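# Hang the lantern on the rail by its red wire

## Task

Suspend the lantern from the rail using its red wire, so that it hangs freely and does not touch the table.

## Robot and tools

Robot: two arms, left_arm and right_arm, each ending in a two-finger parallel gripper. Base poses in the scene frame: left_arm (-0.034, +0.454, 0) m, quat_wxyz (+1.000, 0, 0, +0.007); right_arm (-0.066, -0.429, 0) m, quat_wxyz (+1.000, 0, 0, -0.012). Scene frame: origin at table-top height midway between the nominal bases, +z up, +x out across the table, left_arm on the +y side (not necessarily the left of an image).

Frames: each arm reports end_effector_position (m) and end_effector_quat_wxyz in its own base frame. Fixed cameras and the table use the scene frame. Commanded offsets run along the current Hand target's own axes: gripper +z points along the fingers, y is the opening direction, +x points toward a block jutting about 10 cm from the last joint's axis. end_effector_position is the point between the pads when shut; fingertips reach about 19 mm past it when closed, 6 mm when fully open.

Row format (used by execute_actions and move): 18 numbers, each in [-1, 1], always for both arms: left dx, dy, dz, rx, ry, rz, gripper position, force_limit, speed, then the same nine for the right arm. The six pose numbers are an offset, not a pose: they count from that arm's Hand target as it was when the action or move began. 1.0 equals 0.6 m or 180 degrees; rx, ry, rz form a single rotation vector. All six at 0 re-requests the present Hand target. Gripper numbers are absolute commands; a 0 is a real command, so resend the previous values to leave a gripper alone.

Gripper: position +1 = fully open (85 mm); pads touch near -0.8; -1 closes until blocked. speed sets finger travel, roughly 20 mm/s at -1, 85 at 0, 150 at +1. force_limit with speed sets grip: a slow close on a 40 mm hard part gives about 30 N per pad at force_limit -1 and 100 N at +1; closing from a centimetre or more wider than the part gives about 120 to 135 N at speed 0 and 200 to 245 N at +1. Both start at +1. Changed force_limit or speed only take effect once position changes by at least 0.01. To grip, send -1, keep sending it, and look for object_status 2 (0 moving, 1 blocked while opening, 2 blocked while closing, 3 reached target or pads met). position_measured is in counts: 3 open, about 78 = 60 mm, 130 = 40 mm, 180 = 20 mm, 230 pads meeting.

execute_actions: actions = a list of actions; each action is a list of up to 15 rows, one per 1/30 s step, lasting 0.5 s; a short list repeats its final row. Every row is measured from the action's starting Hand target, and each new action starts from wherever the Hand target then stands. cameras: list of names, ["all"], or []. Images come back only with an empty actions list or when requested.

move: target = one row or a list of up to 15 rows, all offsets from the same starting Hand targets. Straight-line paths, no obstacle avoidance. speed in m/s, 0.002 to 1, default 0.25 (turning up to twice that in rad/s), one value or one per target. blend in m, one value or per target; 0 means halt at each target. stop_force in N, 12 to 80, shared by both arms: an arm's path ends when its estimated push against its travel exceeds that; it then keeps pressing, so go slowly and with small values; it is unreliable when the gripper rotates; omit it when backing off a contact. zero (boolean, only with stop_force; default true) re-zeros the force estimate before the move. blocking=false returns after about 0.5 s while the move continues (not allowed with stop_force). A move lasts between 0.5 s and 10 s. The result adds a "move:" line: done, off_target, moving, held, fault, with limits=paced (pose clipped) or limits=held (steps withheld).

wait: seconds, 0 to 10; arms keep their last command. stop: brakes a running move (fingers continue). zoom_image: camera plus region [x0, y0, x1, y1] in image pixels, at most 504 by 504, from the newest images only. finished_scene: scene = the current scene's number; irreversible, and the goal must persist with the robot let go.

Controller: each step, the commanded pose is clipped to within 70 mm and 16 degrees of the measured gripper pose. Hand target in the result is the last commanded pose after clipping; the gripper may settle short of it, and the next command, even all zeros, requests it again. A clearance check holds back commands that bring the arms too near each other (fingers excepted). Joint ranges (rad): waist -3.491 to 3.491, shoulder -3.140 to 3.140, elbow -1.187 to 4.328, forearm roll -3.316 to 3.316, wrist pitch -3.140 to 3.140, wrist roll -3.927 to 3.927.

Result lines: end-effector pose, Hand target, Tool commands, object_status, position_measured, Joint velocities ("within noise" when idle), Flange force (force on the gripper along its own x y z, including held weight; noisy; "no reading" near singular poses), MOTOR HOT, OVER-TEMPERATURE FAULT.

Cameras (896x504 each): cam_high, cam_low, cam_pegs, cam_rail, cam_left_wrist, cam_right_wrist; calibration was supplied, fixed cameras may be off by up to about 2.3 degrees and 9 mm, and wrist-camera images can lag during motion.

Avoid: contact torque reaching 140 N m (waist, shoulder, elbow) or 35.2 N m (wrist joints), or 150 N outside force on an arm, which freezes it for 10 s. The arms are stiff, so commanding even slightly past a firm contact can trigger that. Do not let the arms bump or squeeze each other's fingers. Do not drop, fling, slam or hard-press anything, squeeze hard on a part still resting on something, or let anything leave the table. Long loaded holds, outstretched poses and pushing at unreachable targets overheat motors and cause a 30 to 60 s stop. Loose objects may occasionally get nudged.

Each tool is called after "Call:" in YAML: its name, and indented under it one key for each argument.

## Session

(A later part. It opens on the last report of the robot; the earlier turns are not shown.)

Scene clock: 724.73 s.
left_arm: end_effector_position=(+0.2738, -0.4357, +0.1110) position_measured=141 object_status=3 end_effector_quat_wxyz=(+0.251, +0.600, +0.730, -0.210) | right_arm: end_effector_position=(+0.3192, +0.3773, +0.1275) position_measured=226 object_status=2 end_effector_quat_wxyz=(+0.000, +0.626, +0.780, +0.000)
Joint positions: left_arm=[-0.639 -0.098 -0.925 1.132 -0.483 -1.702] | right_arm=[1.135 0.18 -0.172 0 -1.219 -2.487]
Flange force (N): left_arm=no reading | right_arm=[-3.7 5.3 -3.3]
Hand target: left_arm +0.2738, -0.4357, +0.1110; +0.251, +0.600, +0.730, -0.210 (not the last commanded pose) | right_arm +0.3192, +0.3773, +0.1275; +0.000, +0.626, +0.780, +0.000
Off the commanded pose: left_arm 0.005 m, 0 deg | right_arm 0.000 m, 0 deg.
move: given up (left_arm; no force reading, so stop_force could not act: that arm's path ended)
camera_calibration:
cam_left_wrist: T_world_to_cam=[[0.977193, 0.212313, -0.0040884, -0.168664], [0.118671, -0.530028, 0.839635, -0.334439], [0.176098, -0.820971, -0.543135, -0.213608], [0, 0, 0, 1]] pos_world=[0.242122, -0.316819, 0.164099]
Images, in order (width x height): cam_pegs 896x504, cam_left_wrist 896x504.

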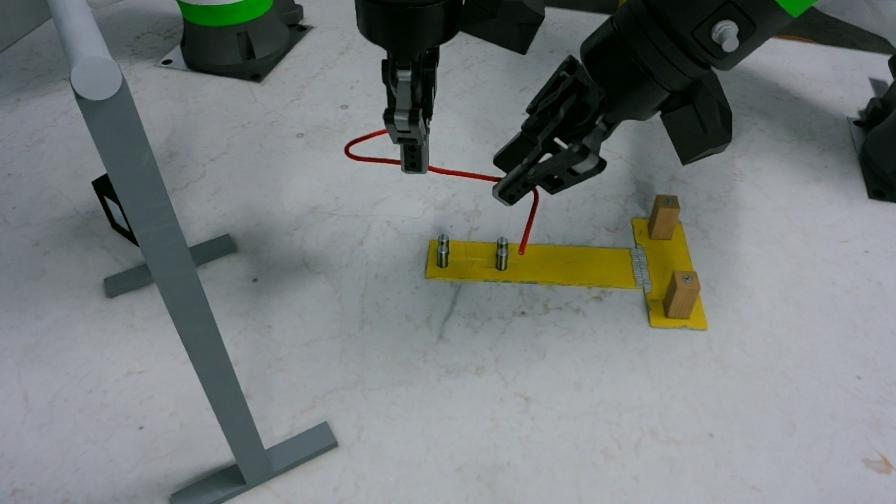

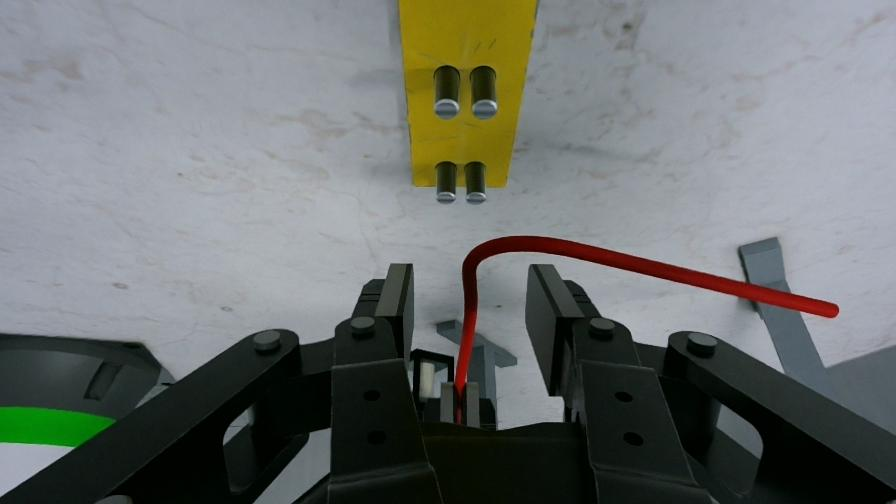

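Call:
move:
  target:
    - [0,-0.0005,0.008,0,0,0,-0.1,0,-0.5,0,0,0,0,0,0,-1,0.2,-1]
    - [0,-0.0005,0.008,0,0,0,-1,0.7,-1,0,0,0,0,0,0,-1,0.2,-1]
  speed: 0.04
  cameras: ["cam_pegs","cam_left_wrist"]

Call:
zoom_image:
  camera: "cam_pegs"
  region: [330, 70, 680, 270]

Call:
wait:
  seconds: 0.3

Scene clock: 732.57 s.
left_arm: end_effector_position=(+0.2741, -0.4387, +0.1073) position_measured=226 object_status=0 end_effector_quat_wxyz=(+0.251, +0.600, +0.730, -0.210) | right_arm: end_effector_position=(+0.3192, +0.3773, +0.1275) position_measured=226 object_status=2 end_effector_quat_wxyz=(+0.000, +0.626, +0.780, +0.000)
Joint positions: left_arm=[-0.655 -0.086 -0.927 1.16 -0.467 -1.72] | right_arm=[1.135 0.18 -0.172 0 -1.219 -2.487]
Flange force (N): left_arm=no reading | right_arm=[-3.9 2.5 -3.1]
Hand target: left_arm +0.2740, -0.4387, +0.1073; +0.251, +0.600, +0.730, -0.210 | right_arm +0.3192, +0.3773, +0.1275; +0.000, +0.626, +0.780, +0.000
Off the commanded pose: left_arm 0.000 m, 0 deg | right_arm 0.000 m, 0 deg.
move: done
camera_calibration:
cam_left_wrist: T_world_to_cam=[[0.977176, 0.212394, -0.004037, -0.168313], [0.118671, -0.530018, 0.839642, -0.332872], [0.176195, -0.820957, -0.543126, -0.218208], [0, 0, 0, 1]] pos_world=[0.242421, -0.319819, 0.160299]
Images, in order (width x height): cam_pegs 896x504, cam_left_wrist 896x504.

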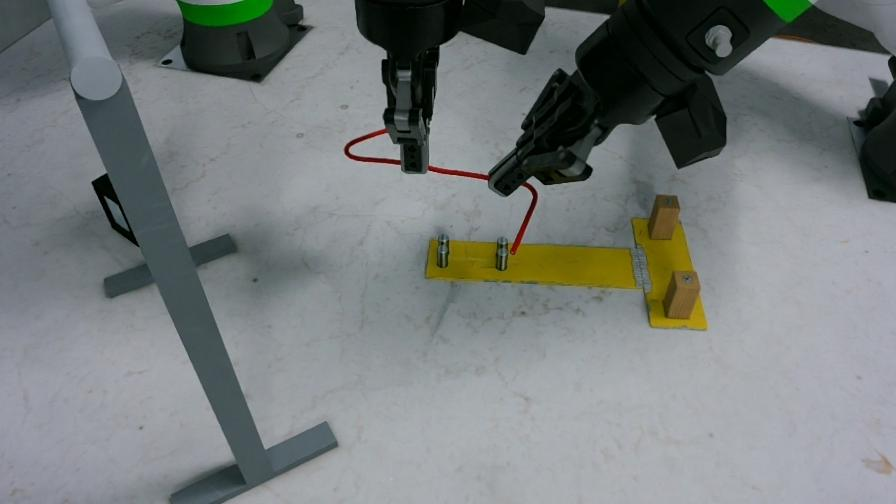

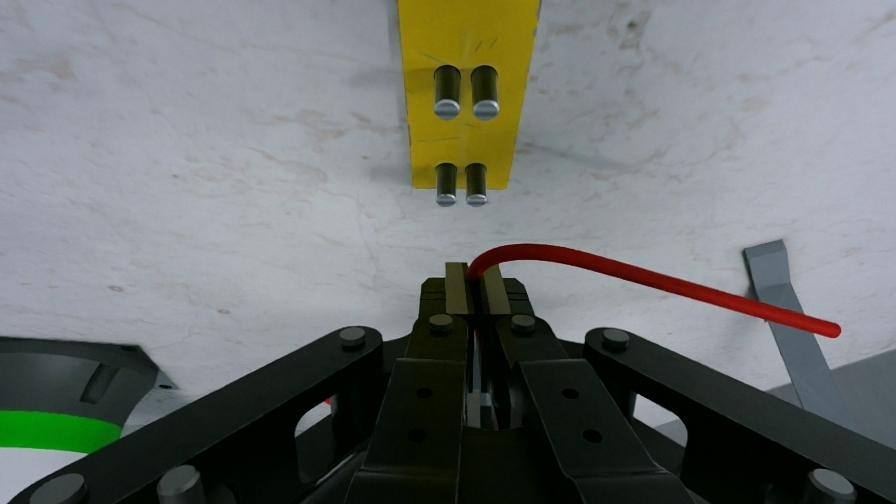

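Scaled by 1.440.

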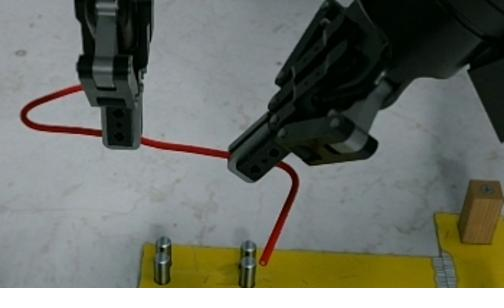

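Scene clock: 732.87 s.
left_arm: end_effector_position=(+0.2741, -0.4387, +0.1073) position_measured=226 object_status=2 end_effector_quat_wxyz=(+0.251, +0.600, +0.730, -0.210) | right_arm: end_effector_position=(+0.3192, +0.3773, +0.1275) position_measured=226 object_status=2 end_effector_quat_wxyz=(+0.000, +0.626, +0.780, +0.000)
Joint positions: left_arm=[-0.655 -0.086 -0.927 1.16 -0.467 -1.72] | right_arm=[1.135 0.18 -0.172 0 -1.219 -2.487]
Flange force (N): left_arm=no reading | right_arm=[-4.5 2.4 -3.5]
Hand target: left_arm +0.2740, -0.4387, +0.1073; +0.251, +0.600, +0.730, -0.210 | right_arm +0.3192, +0.3773, +0.1275; +0.000, +0.626, +0.780, +0.000
Tool commands: left_gripper/position=-1.0 left_gripper/force_limit=+0.7 left_gripper/speed=-1.0 right_gripper/position=-1.0 right_gripper/force_limit=+0.2 right_gripper/speed=-1.0
Off the commanded pose: left_arm 0.000 m, 0 deg | right_arm 0.000 m, 0 deg.
wait: 0.30 s; at rest by 0.17 s

Call:
move:
  target:
    - [0,0,0,0,0,0,-1,0.7,-1,0,0,0,0,0,0,-0.4,-0.5,-0.5]
    - [0,0,0,0,0,0,-1,0.7,-1,0,0,-0.121,0,0,0,-0.4,-0.5,-0.5]
    - [0,0,0,0,0,0,-1,0.7,-1,0.008,0.14,-0.121,0,0,-0.5556,-0.4,-0.5,-0.5]
    - [0,0,0,0,0,0,-1,0.7,-1,0.082,0.19,-0.121,0,0,0.8889,-0.4,-0.5,-0.5]
  speed: [0.1,0.15,0.5,0.5]
  cameras: ["cam_pegs"]

Scene clock: 761.77 s.
left_arm: end_effector_position=(+0.2740, -0.4387, +0.1073) position_measured=226 object_status=2 end_effector_quat_wxyz=(+0.251, +0.600, +0.730, -0.210) | right_arm: end_effector_position=(+0.4199, +0.4500, +0.2000) position_measured=179 object_status=3 end_effector_quat_wxyz=(+0.000, +0.877, -0.481, +0.000)
Joint positions: left_arm=[-0.655 -0.086 -0.927 1.16 -0.467 -1.72] | right_arm=[1.033 0.438 0.336 0 -1.469 1.105]
Flange force (N): left_arm=no reading | right_arm=[4.3 -3.5 -3.4]
Hand target: left_arm +0.2740, -0.4387, +0.1073; +0.251, +0.600, +0.730, -0.210 | right_arm +0.4199, +0.4500, +0.2000; +0.000, +0.877, -0.481, +0.000
Off the commanded pose: left_arm 0.000 m, 0 deg | right_arm 0.000 m, 0 deg.
move: done
Images, in order (width x height): cam_pegs 896x504.

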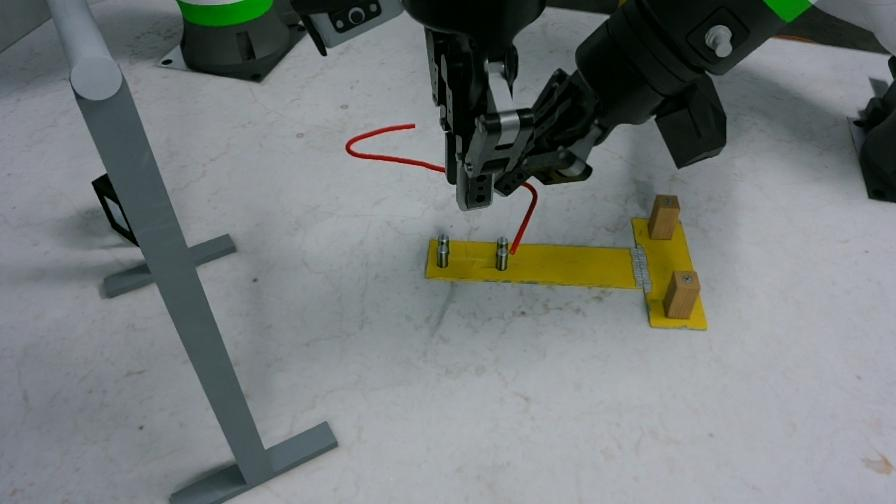

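Call:
move:
  target: [0,0,0,0,0,0,-1,0.7,-1,-0.0808,0.047,0.0333,0,0,-0.3278,-0.4,-0.5,-0.5]
  speed: 0.3
  cameras: ["cam_pegs","cam_right_wrist","cam_high"]

Scene clock: 767.70 s.
left_arm: end_effector_position=(+0.2740, -0.4387, +0.1073) position_measured=226 object_status=2 end_effector_quat_wxyz=(+0.251, +0.600, +0.730, -0.210) | right_arm: end_effector_position=(+0.3700, +0.4758, +0.1801) position_measured=179 object_status=3 end_effector_quat_wxyz=(+0.000, +1.000, +0.013, +0.000)
Joint positions: left_arm=[-0.655 -0.086 -0.927 1.16 -0.467 -1.72] | right_arm=[1.127 0.412 0.253 0 -1.412 2.041]
Flange force (N): left_arm=no reading | right_arm=[5.1 1.0 -3.3]
Hand target: left_arm +0.2740, -0.4387, +0.1073; +0.251, +0.600, +0.730, -0.210 | right_arm +0.3700, +0.4757, +0.1800; +0.000, +1.000, +0.013, +0.000
Off the commanded pose: left_arm 0.000 m, 0 deg | right_arm 0.000 m, 0 deg.
move: done
camera_calibration:
cam_right_wrist: T_world_to_cam=[[0.0417236, -0.999119, 0.00441157, 0.462291], [-0.934711, -0.0374733, 0.353426, 0.313467], [-0.35295, -0.0188698, -0.935452, 0.435032], [0, 0, 0, 1]] pos_world=[0.427258, 0.48184, 0.294125]
Images, in order (width x height): cam_high 896x504, cam_pegs 896x504, cam_right_wrist 896x504.

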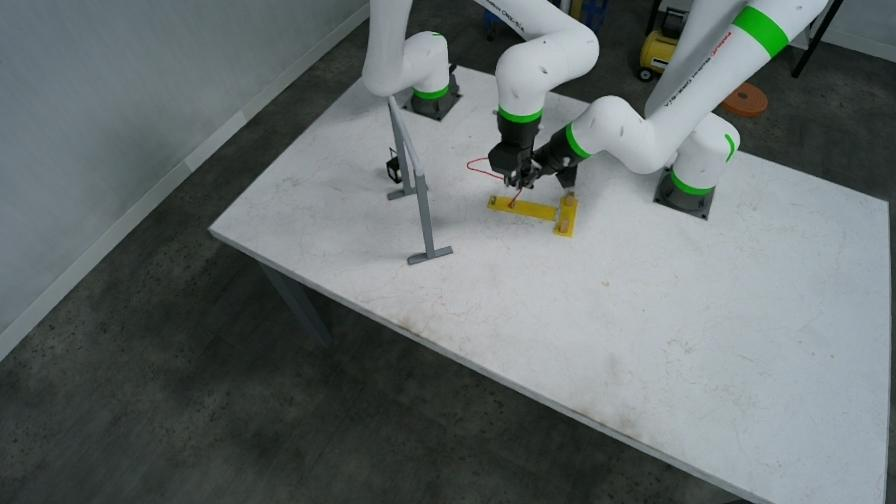

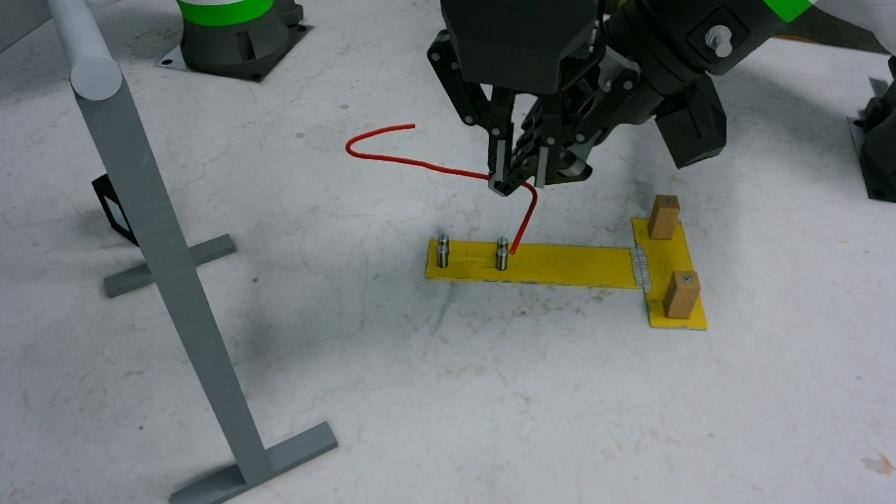

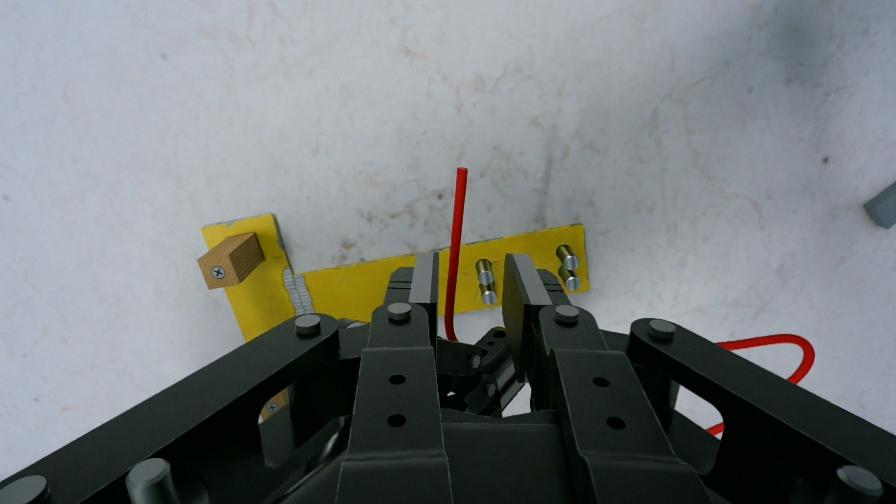

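Call:
move:
  target:
    - [0,0,0,0,0,0,-1,0.7,-1,0.0067,-0.0042,0.1133,0,0,0,-0.4,-0.5,-0.5]
    - [0,0,0,0,0,0,-1,0.7,-1,0.0067,-0.0042,0.1133,0,0,0,-0.65,-0.5,-0.5]
  speed: 0.06
  cameras: ["cam_pegs","cam_right_wrist","cam_rail"]

Call:
zoom_image:
  camera: "cam_pegs"
  region: [420, 100, 620, 270]

Scene clock: 782.07 s.
left_arm: end_effector_position=(+0.2740, -0.4387, +0.1073) position_measured=226 object_status=2 end_effector_quat_wxyz=(+0.251, +0.600, +0.730, -0.210) | right_arm: end_effector_position=(+0.3714, +0.4766, +0.1561) position_measured=179 object_status=3 end_effector_quat_wxyz=(+0.000, +1.000, +0.013, +0.000)
Joint positions: left_arm=[-0.655 -0.086 -0.927 1.16 -0.467 -1.72] | right_arm=[1.125 0.427 0.217 0 -1.362 2.043]
Flange force (N): left_arm=no reading | right_arm=[4.9 1.6 -3.1]
Hand target: left_arm +0.2740, -0.4387, +0.1073; +0.251, +0.600, +0.730, -0.210 | right_arm +0.3714, +0.4766, +0.1562; +0.000, +1.000, +0.013, +0.000 (not the last commanded pose)
Tool commands: left_gripper/position=-1.0 left_gripper/force_limit=+0.7 left_gripper/speed=-1.0 right_gripper/position=-0.4 right_gripper/force_limit=-0.5 right_gripper/speed=-0.5
Off the commanded pose: left_arm 0.000 m, 0 deg | right_arm 0.044 m, 0 deg.
move: held (right_arm; a check stopped the path); path passed 0 of 2 targets; target 2's new numbers were not sent; limits=held
pose unreachable (right arm): on one or more control steps of this call, first in action 0 (counted from 0), this arm could not follow its commanded pose, so it was not sent that pose on those steps. It may still have moved: this result reports where it is.
cause: moving toward the commanded pose would bring a part of the arm too close to another arm (this arm's gripper and the left arm's gripper, 9 mm apart when this arm was first held).
camera_calibration:
cam_right_wrist: T_world_to_cam=[[0.0416307, -0.999123, 0.00443401, 0.463274], [-0.934604, -0.0373726, 0.353721, 0.323117], [-0.353245, -0.0188697, -0.93534, 0.41319], [0, 0, 0, 1]] pos_world=[0.428657, 0.48274, 0.270126]
Images, in order (width x height): cam_pegs 896x504, cam_rail 896x504, cam_right_wrist 896x504.

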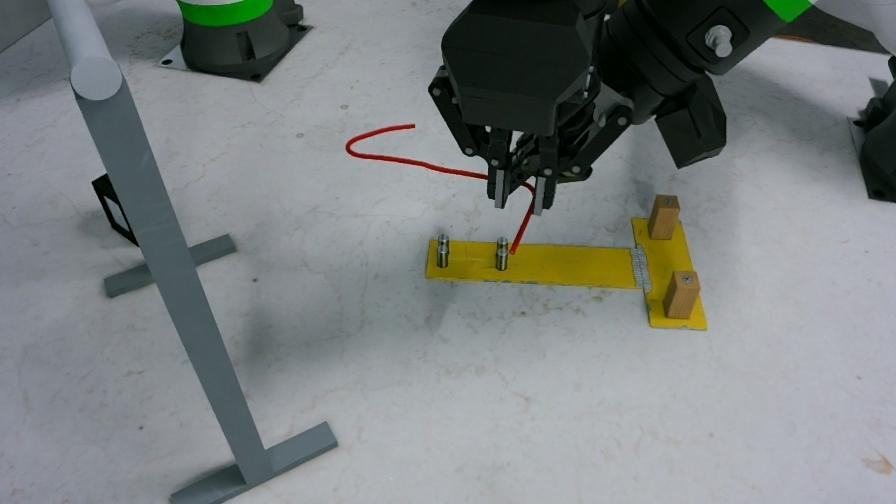

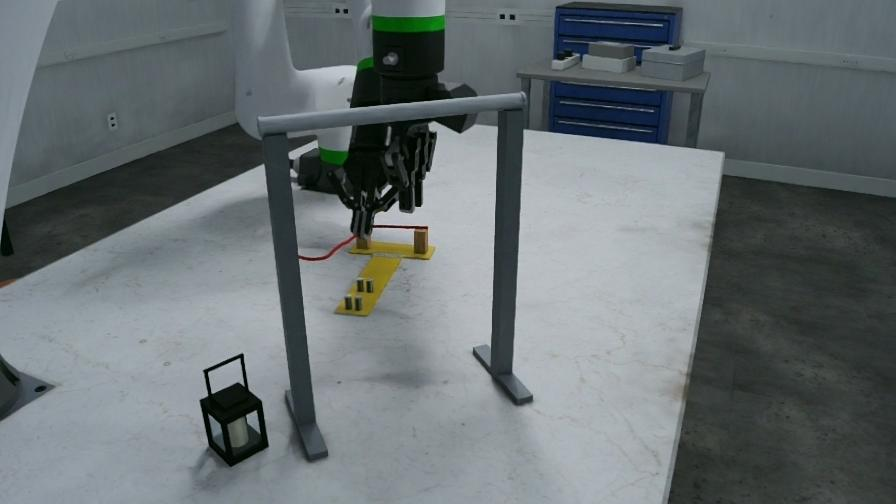

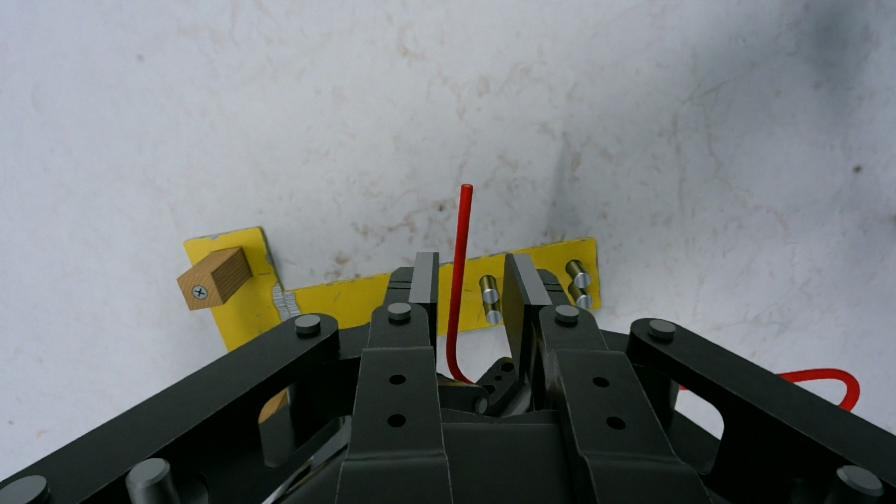

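Scaled by 2.520.

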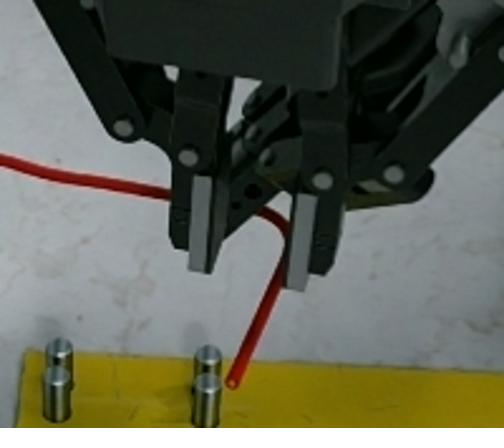

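Call:
move:
  target:
    - [0,0,0,0,0,0,-1,0.7,-1,0.05,0.0138,-0.05,0,0,0,-0.4,-0.5,-0.5]
    - [0,0,0,0,0,0,-1,0.7,-1,0.078,0.0138,-0.0133,0,-0.194,0,-0.4,-0.5,-0.5]
  speed: 0.2
  cameras: ["cam_pegs","cam_right_wrist"]

Scene clock: 791.80 s.
left_arm: end_effector_position=(+0.2740, -0.4387, +0.1073) position_measured=226 object_status=2 end_effector_quat_wxyz=(+0.251, +0.600, +0.730, -0.210) | right_arm: end_effector_position=(+0.4184, +0.4696, +0.1642) position_measured=179 object_status=3 end_effector_quat_wxyz=(+0.004, +0.954, +0.013, -0.300)
Joint positions: left_arm=[-0.655 -0.086 -0.927 1.16 -0.467 -1.72] | right_arm=[0.823 0.897 0.989 -0.483 -2.065 2.2]
Flange force (N): left_arm=no reading | right_arm=[1.3 1.8 -4.6]
Hand target: left_arm +0.2740, -0.4387, +0.1073; +0.251, +0.600, +0.730, -0.210 | right_arm +0.4184, +0.4696, +0.1642; +0.004, +0.954, +0.013, -0.300
Off the commanded pose: left_arm 0.000 m, 0 deg | right_arm 0.000 m, 0 deg.
move: done
camera_calibration:
cam_right_wrist: T_world_to_cam=[[0.0411285, -0.999141, -0.00505753, 0.456053], [-0.564008, -0.0273944, 0.825315, 0.126715], [-0.824744, -0.0310915, -0.56465, 0.579319], [0, 0, 0, 1]] pos_world=[0.530502, 0.477145, 0.224839]
Images, in order (width x height): cam_pegs 896x504, cam_right_wrist 896x504.

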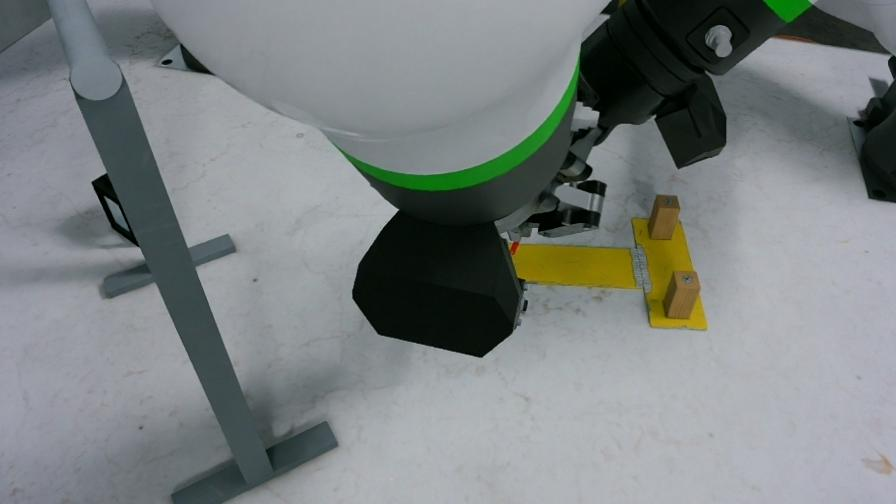

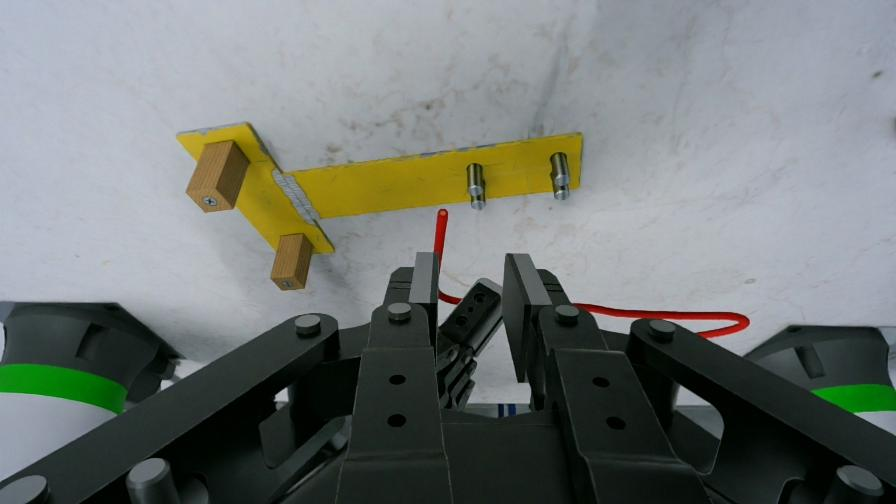

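Call:
move:
  target:
    - [0,0,0,0,0,0,-1,0.7,-1,0,-0.0145,0,0,0,0,-0.4,-0.5,-0.5]
    - [0,0,0,0,0,0,-1,0.7,-1,0,-0.0145,0.075,0,0,0,-0.4,-0.5,-0.5]
  speed: 0.06
  cameras: ["cam_low","cam_right_wrist","cam_left_wrist"]

Call:
zoom_image:
  camera: "cam_right_wrist"
  region: [380, 200, 560, 330]

Scene clock: 799.00 s.
left_arm: end_effector_position=(+0.2740, -0.4387, +0.1073) position_measured=226 object_status=2 end_effector_quat_wxyz=(+0.251, +0.600, +0.730, -0.210) | right_arm: end_effector_position=(+0.3924, +0.4776, +0.1273) position_measured=179 object_status=3 end_effector_quat_wxyz=(+0.004, +0.954, +0.013, -0.300)
Joint positions: left_arm=[-0.655 -0.086 -0.927 1.16 -0.467 -1.72] | right_arm=[0.857 0.858 0.834 -0.471 -1.946 2.226]
Flange force (N): left_arm=no reading | right_arm=[1.9 1.7 -4.5]
Hand target: left_arm +0.2740, -0.4387, +0.1073; +0.251, +0.600, +0.730, -0.210 | right_arm +0.3924, +0.4776, +0.1273; +0.004, +0.954, +0.013, -0.300
Off the commanded pose: left_arm 0.000 m, 0 deg | right_arm 0.000 m, 0 deg.
move: done
camera_calibration:
cam_left_wrist: T_world_to_cam=[[0.977193, 0.212313, -0.0040884, -0.168336], [0.118671, -0.530028, 0.839635, -0.332874], [0.176098, -0.820971, -0.543135, -0.218188], [0, 0, 0, 1]] pos_world=[0.242422, -0.319819, 0.160299]
cam_right_wrist: T_world_to_cam=[[0.041211, -0.999138, -0.00500128, 0.464875], [-0.564006, -0.0273945, 0.825316, 0.142723], [-0.824742, -0.0311914, -0.564649, 0.537336], [0, 0, 0, 1]] pos_world=[0.504502, 0.485145, 0.18794]
Images, in order (width x height): cam_low 896x504, cam_left_wrist 896x504, cam_right_wrist 896x504.

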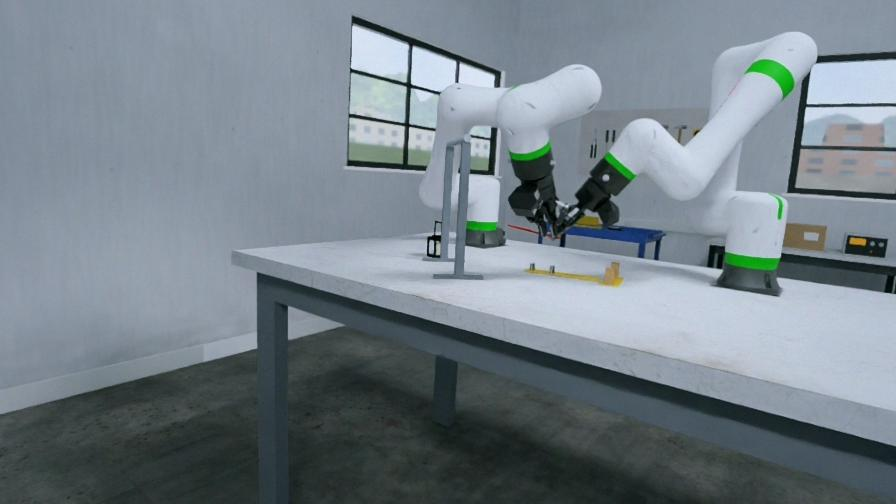

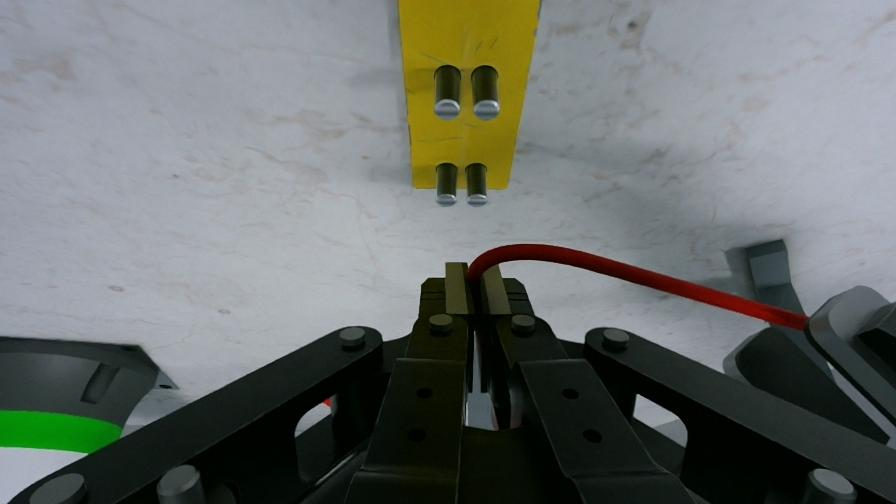

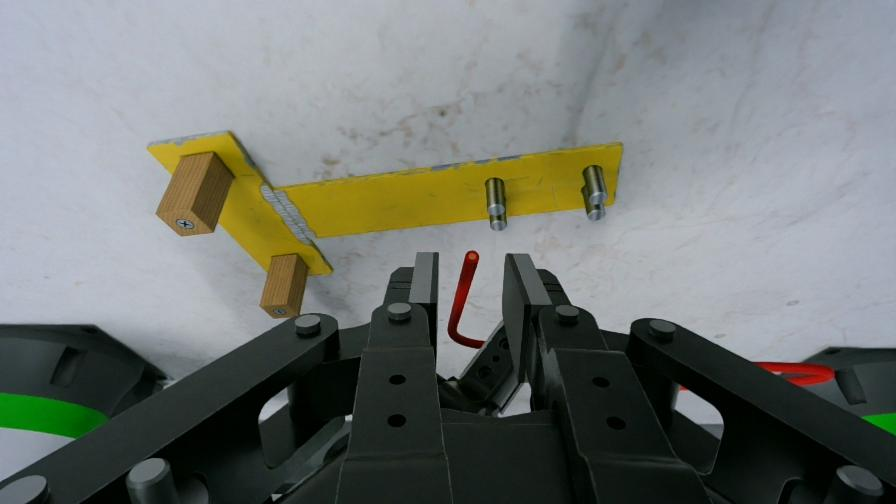

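Scaled by 2.800.

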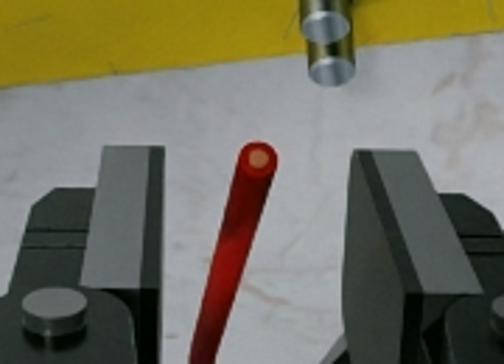

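Call:
move:
  target:
    - [0,0,0,0,0,0,-1,0.7,-1,0,0,0.025,0,0,0,-0.4,-0.5,-0.5]
    - [0,0,0,0,0,0,-1,0.7,-1,0,0,0.025,0,0,0,-0.62,-0.5,-0.5]
  speed: 0.06
  cameras: ["cam_right_wrist","cam_left_wrist"]

Call:
move:
  target:
    - [0,0,0,0,0,0,-1,0.7,-1,-0.0027,0.0355,0.0018,0.0478,0,0.0683,-0.62,-0.5,-0.5]
    - [0,0,0,0,0,0,-1,0.7,-1,-0.013,0.069,0.0092,0.0957,0,0.1365,-0.62,-0.5,-0.5]
  speed: 0.06
  blend: [0.004,0]
  cameras: ["cam_right_wrist","cam_left_wrist","cam_pegs"]

Scene clock: 809.47 s.
left_arm: end_effector_position=(+0.2740, -0.4387, +0.1073) position_measured=226 object_status=2 end_effector_quat_wxyz=(+0.251, +0.600, +0.730, -0.210) | right_arm: end_effector_position=(+0.3838, +0.4774, +0.1150) position_measured=208 object_status=0 end_effector_quat_wxyz=(+0.004, +0.954, +0.013, -0.300)
Joint positions: left_arm=[-0.655 -0.086 -0.927 1.16 -0.467 -1.72] | right_arm=[0.866 0.845 0.78 -0.468 -1.907 2.236]
Flange force (N): left_arm=no reading | right_arm=[1.3 2.1 -3.9]
Hand target: left_arm +0.2740, -0.4387, +0.1073; +0.251, +0.600, +0.730, -0.210 | right_arm +0.3838, +0.4774, +0.1150; +0.004, +0.954, +0.013, -0.300
Off the commanded pose: left_arm 0.000 m, 0 deg | right_arm 0.000 m, 0 deg.
move: done
camera_calibration:
cam_left_wrist: T_world_to_cam=[[0.977193, 0.212313, -0.0040884, -0.168336], [0.118671, -0.530028, 0.839635, -0.332874], [0.176098, -0.820971, -0.543135, -0.218188], [0, 0, 0, 1]] pos_world=[0.242422, -0.319819, 0.160299]
cam_right_wrist: T_world_to_cam=[[0.0411285, -0.999141, -0.00505753, 0.465017], [-0.564008, -0.0273944, 0.825315, 0.148076], [-0.824744, -0.0310915, -0.56465, 0.523327], [0, 0, 0, 1]] pos_world=[0.496002, 0.484945, 0.175639]
Images, in order (width x height): cam_left_wrist 896x504, cam_right_wrist 896x504.

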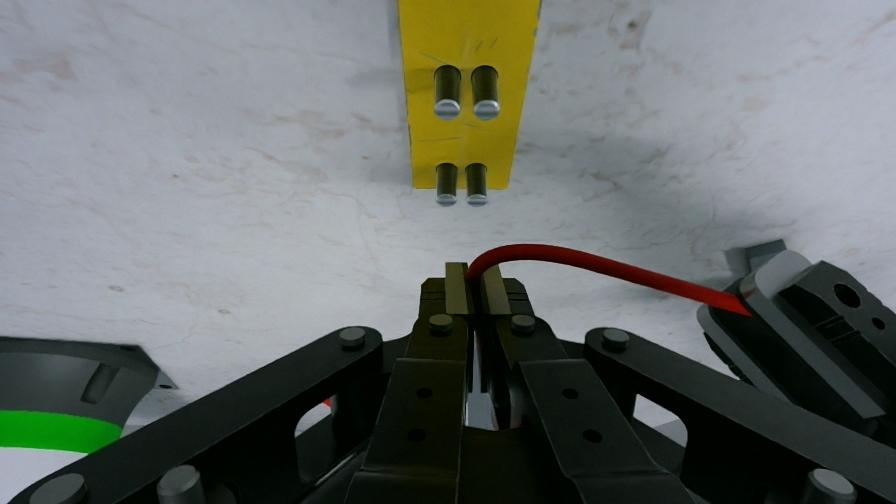

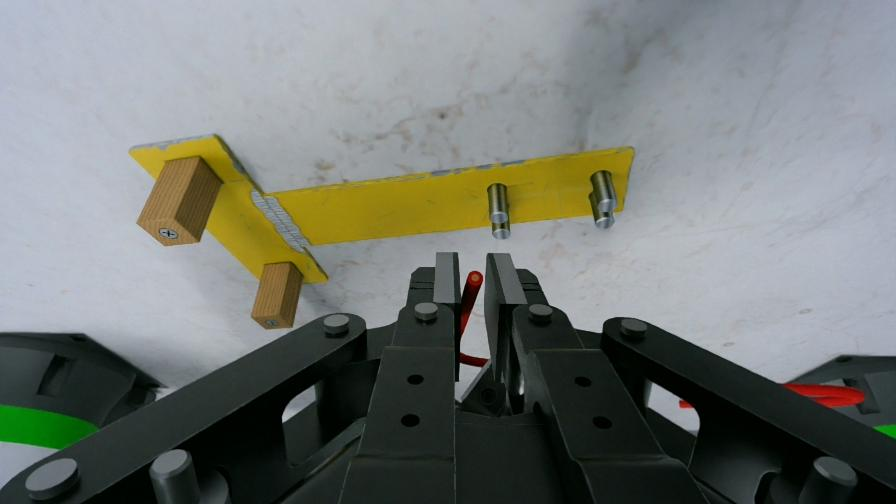

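Scene clock: 812.97 s.
left_arm: end_effector_position=(+0.2740, -0.4387, +0.1073) position_measured=226 object_status=2 end_effector_quat_wxyz=(+0.251, +0.600, +0.730, -0.210) | right_arm: end_effector_position=(+0.3789, +0.4490, +0.1167) position_measured=208 object_status=3 end_effector_quat_wxyz=(-0.052, +0.940, -0.161, -0.295)
Joint positions: left_arm=[-0.655 -0.086 -0.927 1.16 -0.467 -1.72] | right_arm=[0.784 0.652 0.486 -0.547 -1.676 2.036]
Flange force (N): left_arm=no reading | right_arm=[1.5 -1.7 -3.8]
Flange force when the fault began (N): right_arm=[-65.4 -99.9 -16.3]
Hand target: left_arm +0.2740, -0.4387, +0.1073; +0.251, +0.600, +0.730, -0.210 | right_arm +0.3789, +0.4490, +0.1167; -0.052, +0.940, -0.161, -0.295 (not the last commanded pose)
Tool commands: left_gripper/position=-1.0 left_gripper/force_limit=+0.7 left_gripper/speed=-1.0 right_gripper/position=-0.623529 right_gripper/force_limit=-0.498039 right_gripper/speed=-0.498039
Off the commanded pose: left_arm 0.000 m, 0 deg | right_arm 0.014 m, 9 deg.
FORCE FAULT: contact force on the right arm reached its limit, and that arm stopped. The contact can be on any part of that arm, not only on its tool. That arm's remaining commands of this call were not run. That arm is still stopped at the end of this call. That arm stays stopped for about 10 more seconds. Until then a move that you send moves the other arm only, and its call returns only when the move has ended. Once the stop has ended, the next robot result says so. If the stop ends while you think or write, that arm runs what you send next, counted from a new Hand target: where the arm stands when the stop ends. While its stop runs, that arm takes no new command, but its gripper still runs the gripper command that each later call begins with. Until it ends, the stop uses up actions while you think or wait. An arm that is not stopped still takes commands.
move: fault (right_arm); path passed 1 of 2 targets
camera_calibration:
cam_left_wrist: T_world_to_cam=[[0.977193, 0.212313, -0.0040884, -0.168336], [0.118671, -0.530028, 0.839635, -0.332874], [0.176098, -0.820971, -0.543135, -0.218188], [0, 0, 0, 1]] pos_world=[0.242422, -0.319819, 0.160299]
cam_right_wrist: T_world_to_cam=[[-0.319789, -0.947447, -0.00886874, 0.550881], [-0.538393, 0.174004, 0.824534, 0.0430184], [-0.779659, 0.268451, -0.565744, 0.367841], [0, 0, 0, 1]] pos_world=[0.486117, 0.415698, 0.177519]
Images, in order (width x height): cam_pegs 896x504, cam_left_wrist 896x504, cam_right_wrist 896x504.

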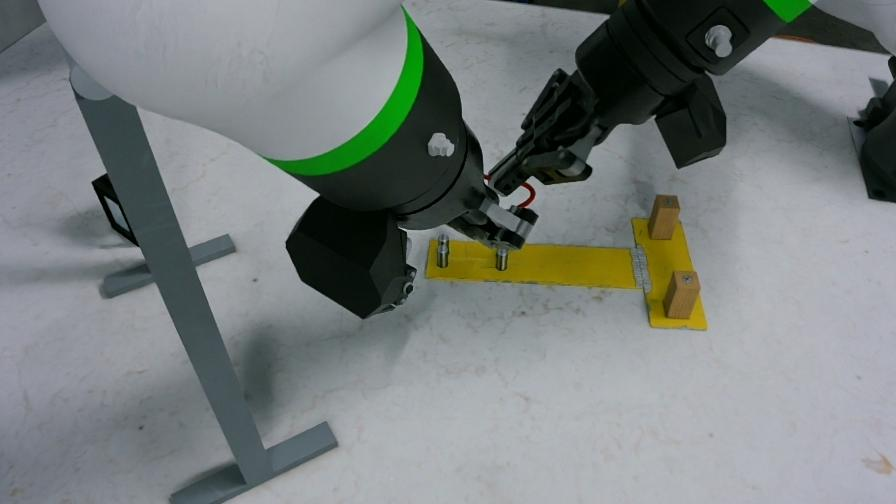

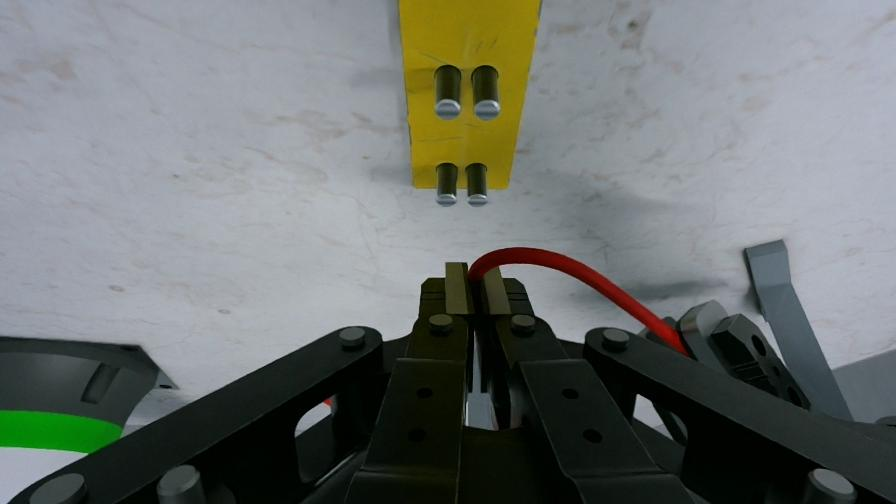

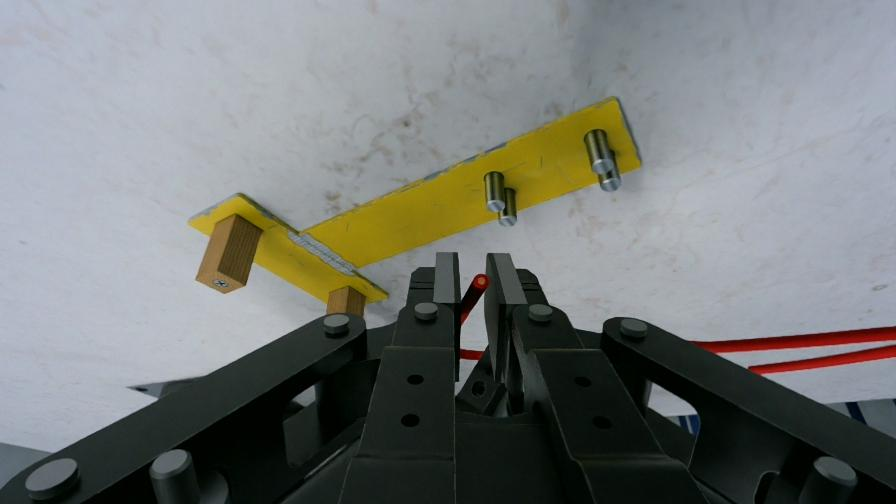

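Call:
wait:
  seconds: 1
  cameras: ["cam_rail","cam_high","cam_low"]

Scene clock: 816.23 s.
left_arm: end_effector_position=(+0.2740, -0.4387, +0.1073) position_measured=226 object_status=2 end_effector_quat_wxyz=(+0.251, +0.600, +0.730, -0.210) | right_arm: end_effector_position=(+0.3789, +0.4490, +0.1167) position_measured=208 object_status=3 end_effector_quat_wxyz=(-0.052, +0.940, -0.161, -0.295)
Joint positions: left_arm=[-0.655 -0.086 -0.927 1.16 -0.467 -1.72] | right_arm=[0.784 0.652 0.486 -0.547 -1.676 2.036]
Flange force (N): left_arm=no reading | right_arm=[2.0 -1.7 -3.9]
Hand target: left_arm +0.2740, -0.4387, +0.1073; +0.251, +0.600, +0.730, -0.210 | right_arm +0.3789, +0.4490, +0.1167; -0.052, +0.940, -0.161, -0.295 (not the last commanded pose)
Tool commands: left_gripper/position=-1.0 left_gripper/force_limit=+0.7 left_gripper/speed=-1.0 right_gripper/position=-0.623529 right_gripper/force_limit=-0.498039 right_gripper/speed=-0.498039
Off the commanded pose: left_arm 0.000 m, 0 deg | right_arm 0.014 m, 9 deg.
FORCE FAULT, CONTINUED: the right arm was still stopped when this call began, by the force fault that an earlier result reported. Since the last result the stop counts as 6 of the actions that you can send in this scene. That arm is still stopped at the end of this call. That arm stays stopped for about 6 more seconds. If the stop ends while you think or write, that arm runs what you send next, counted from a new Hand target: where the arm stands when the stop ends. While its stop runs, that arm takes no new command, but its gripper still runs the gripper command that each later call begins with.
wait: 1.00 s; at rest from the start
Images, in order (width x height): cam_high 896x504, cam_low 896x504, cam_rail 896x504.

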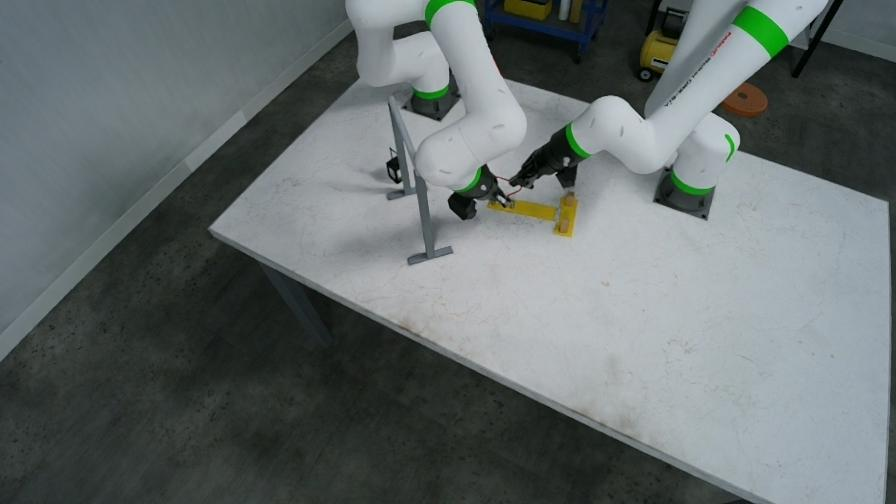

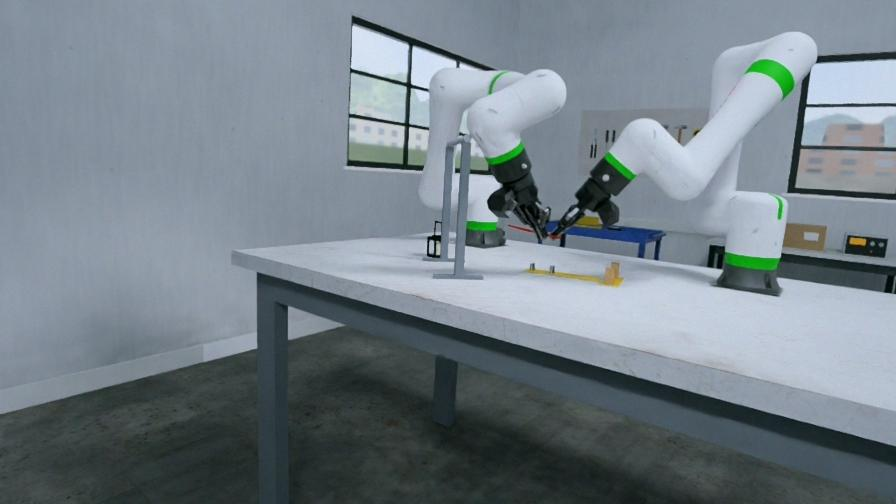

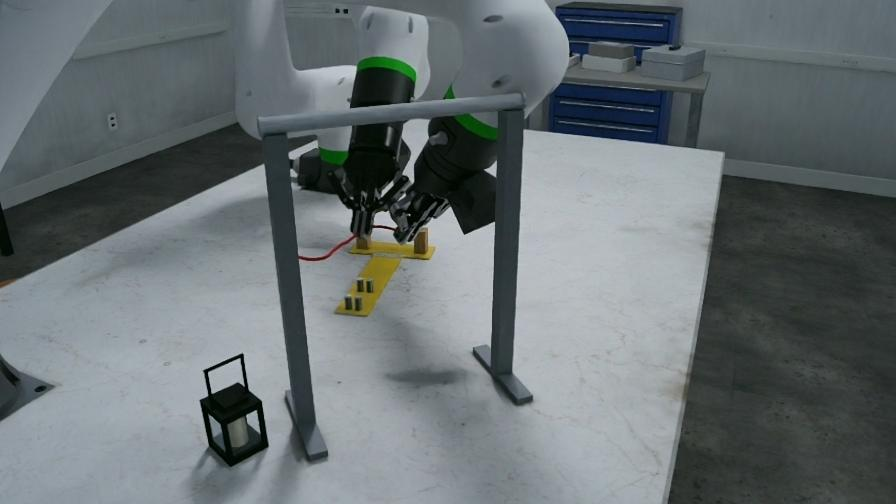

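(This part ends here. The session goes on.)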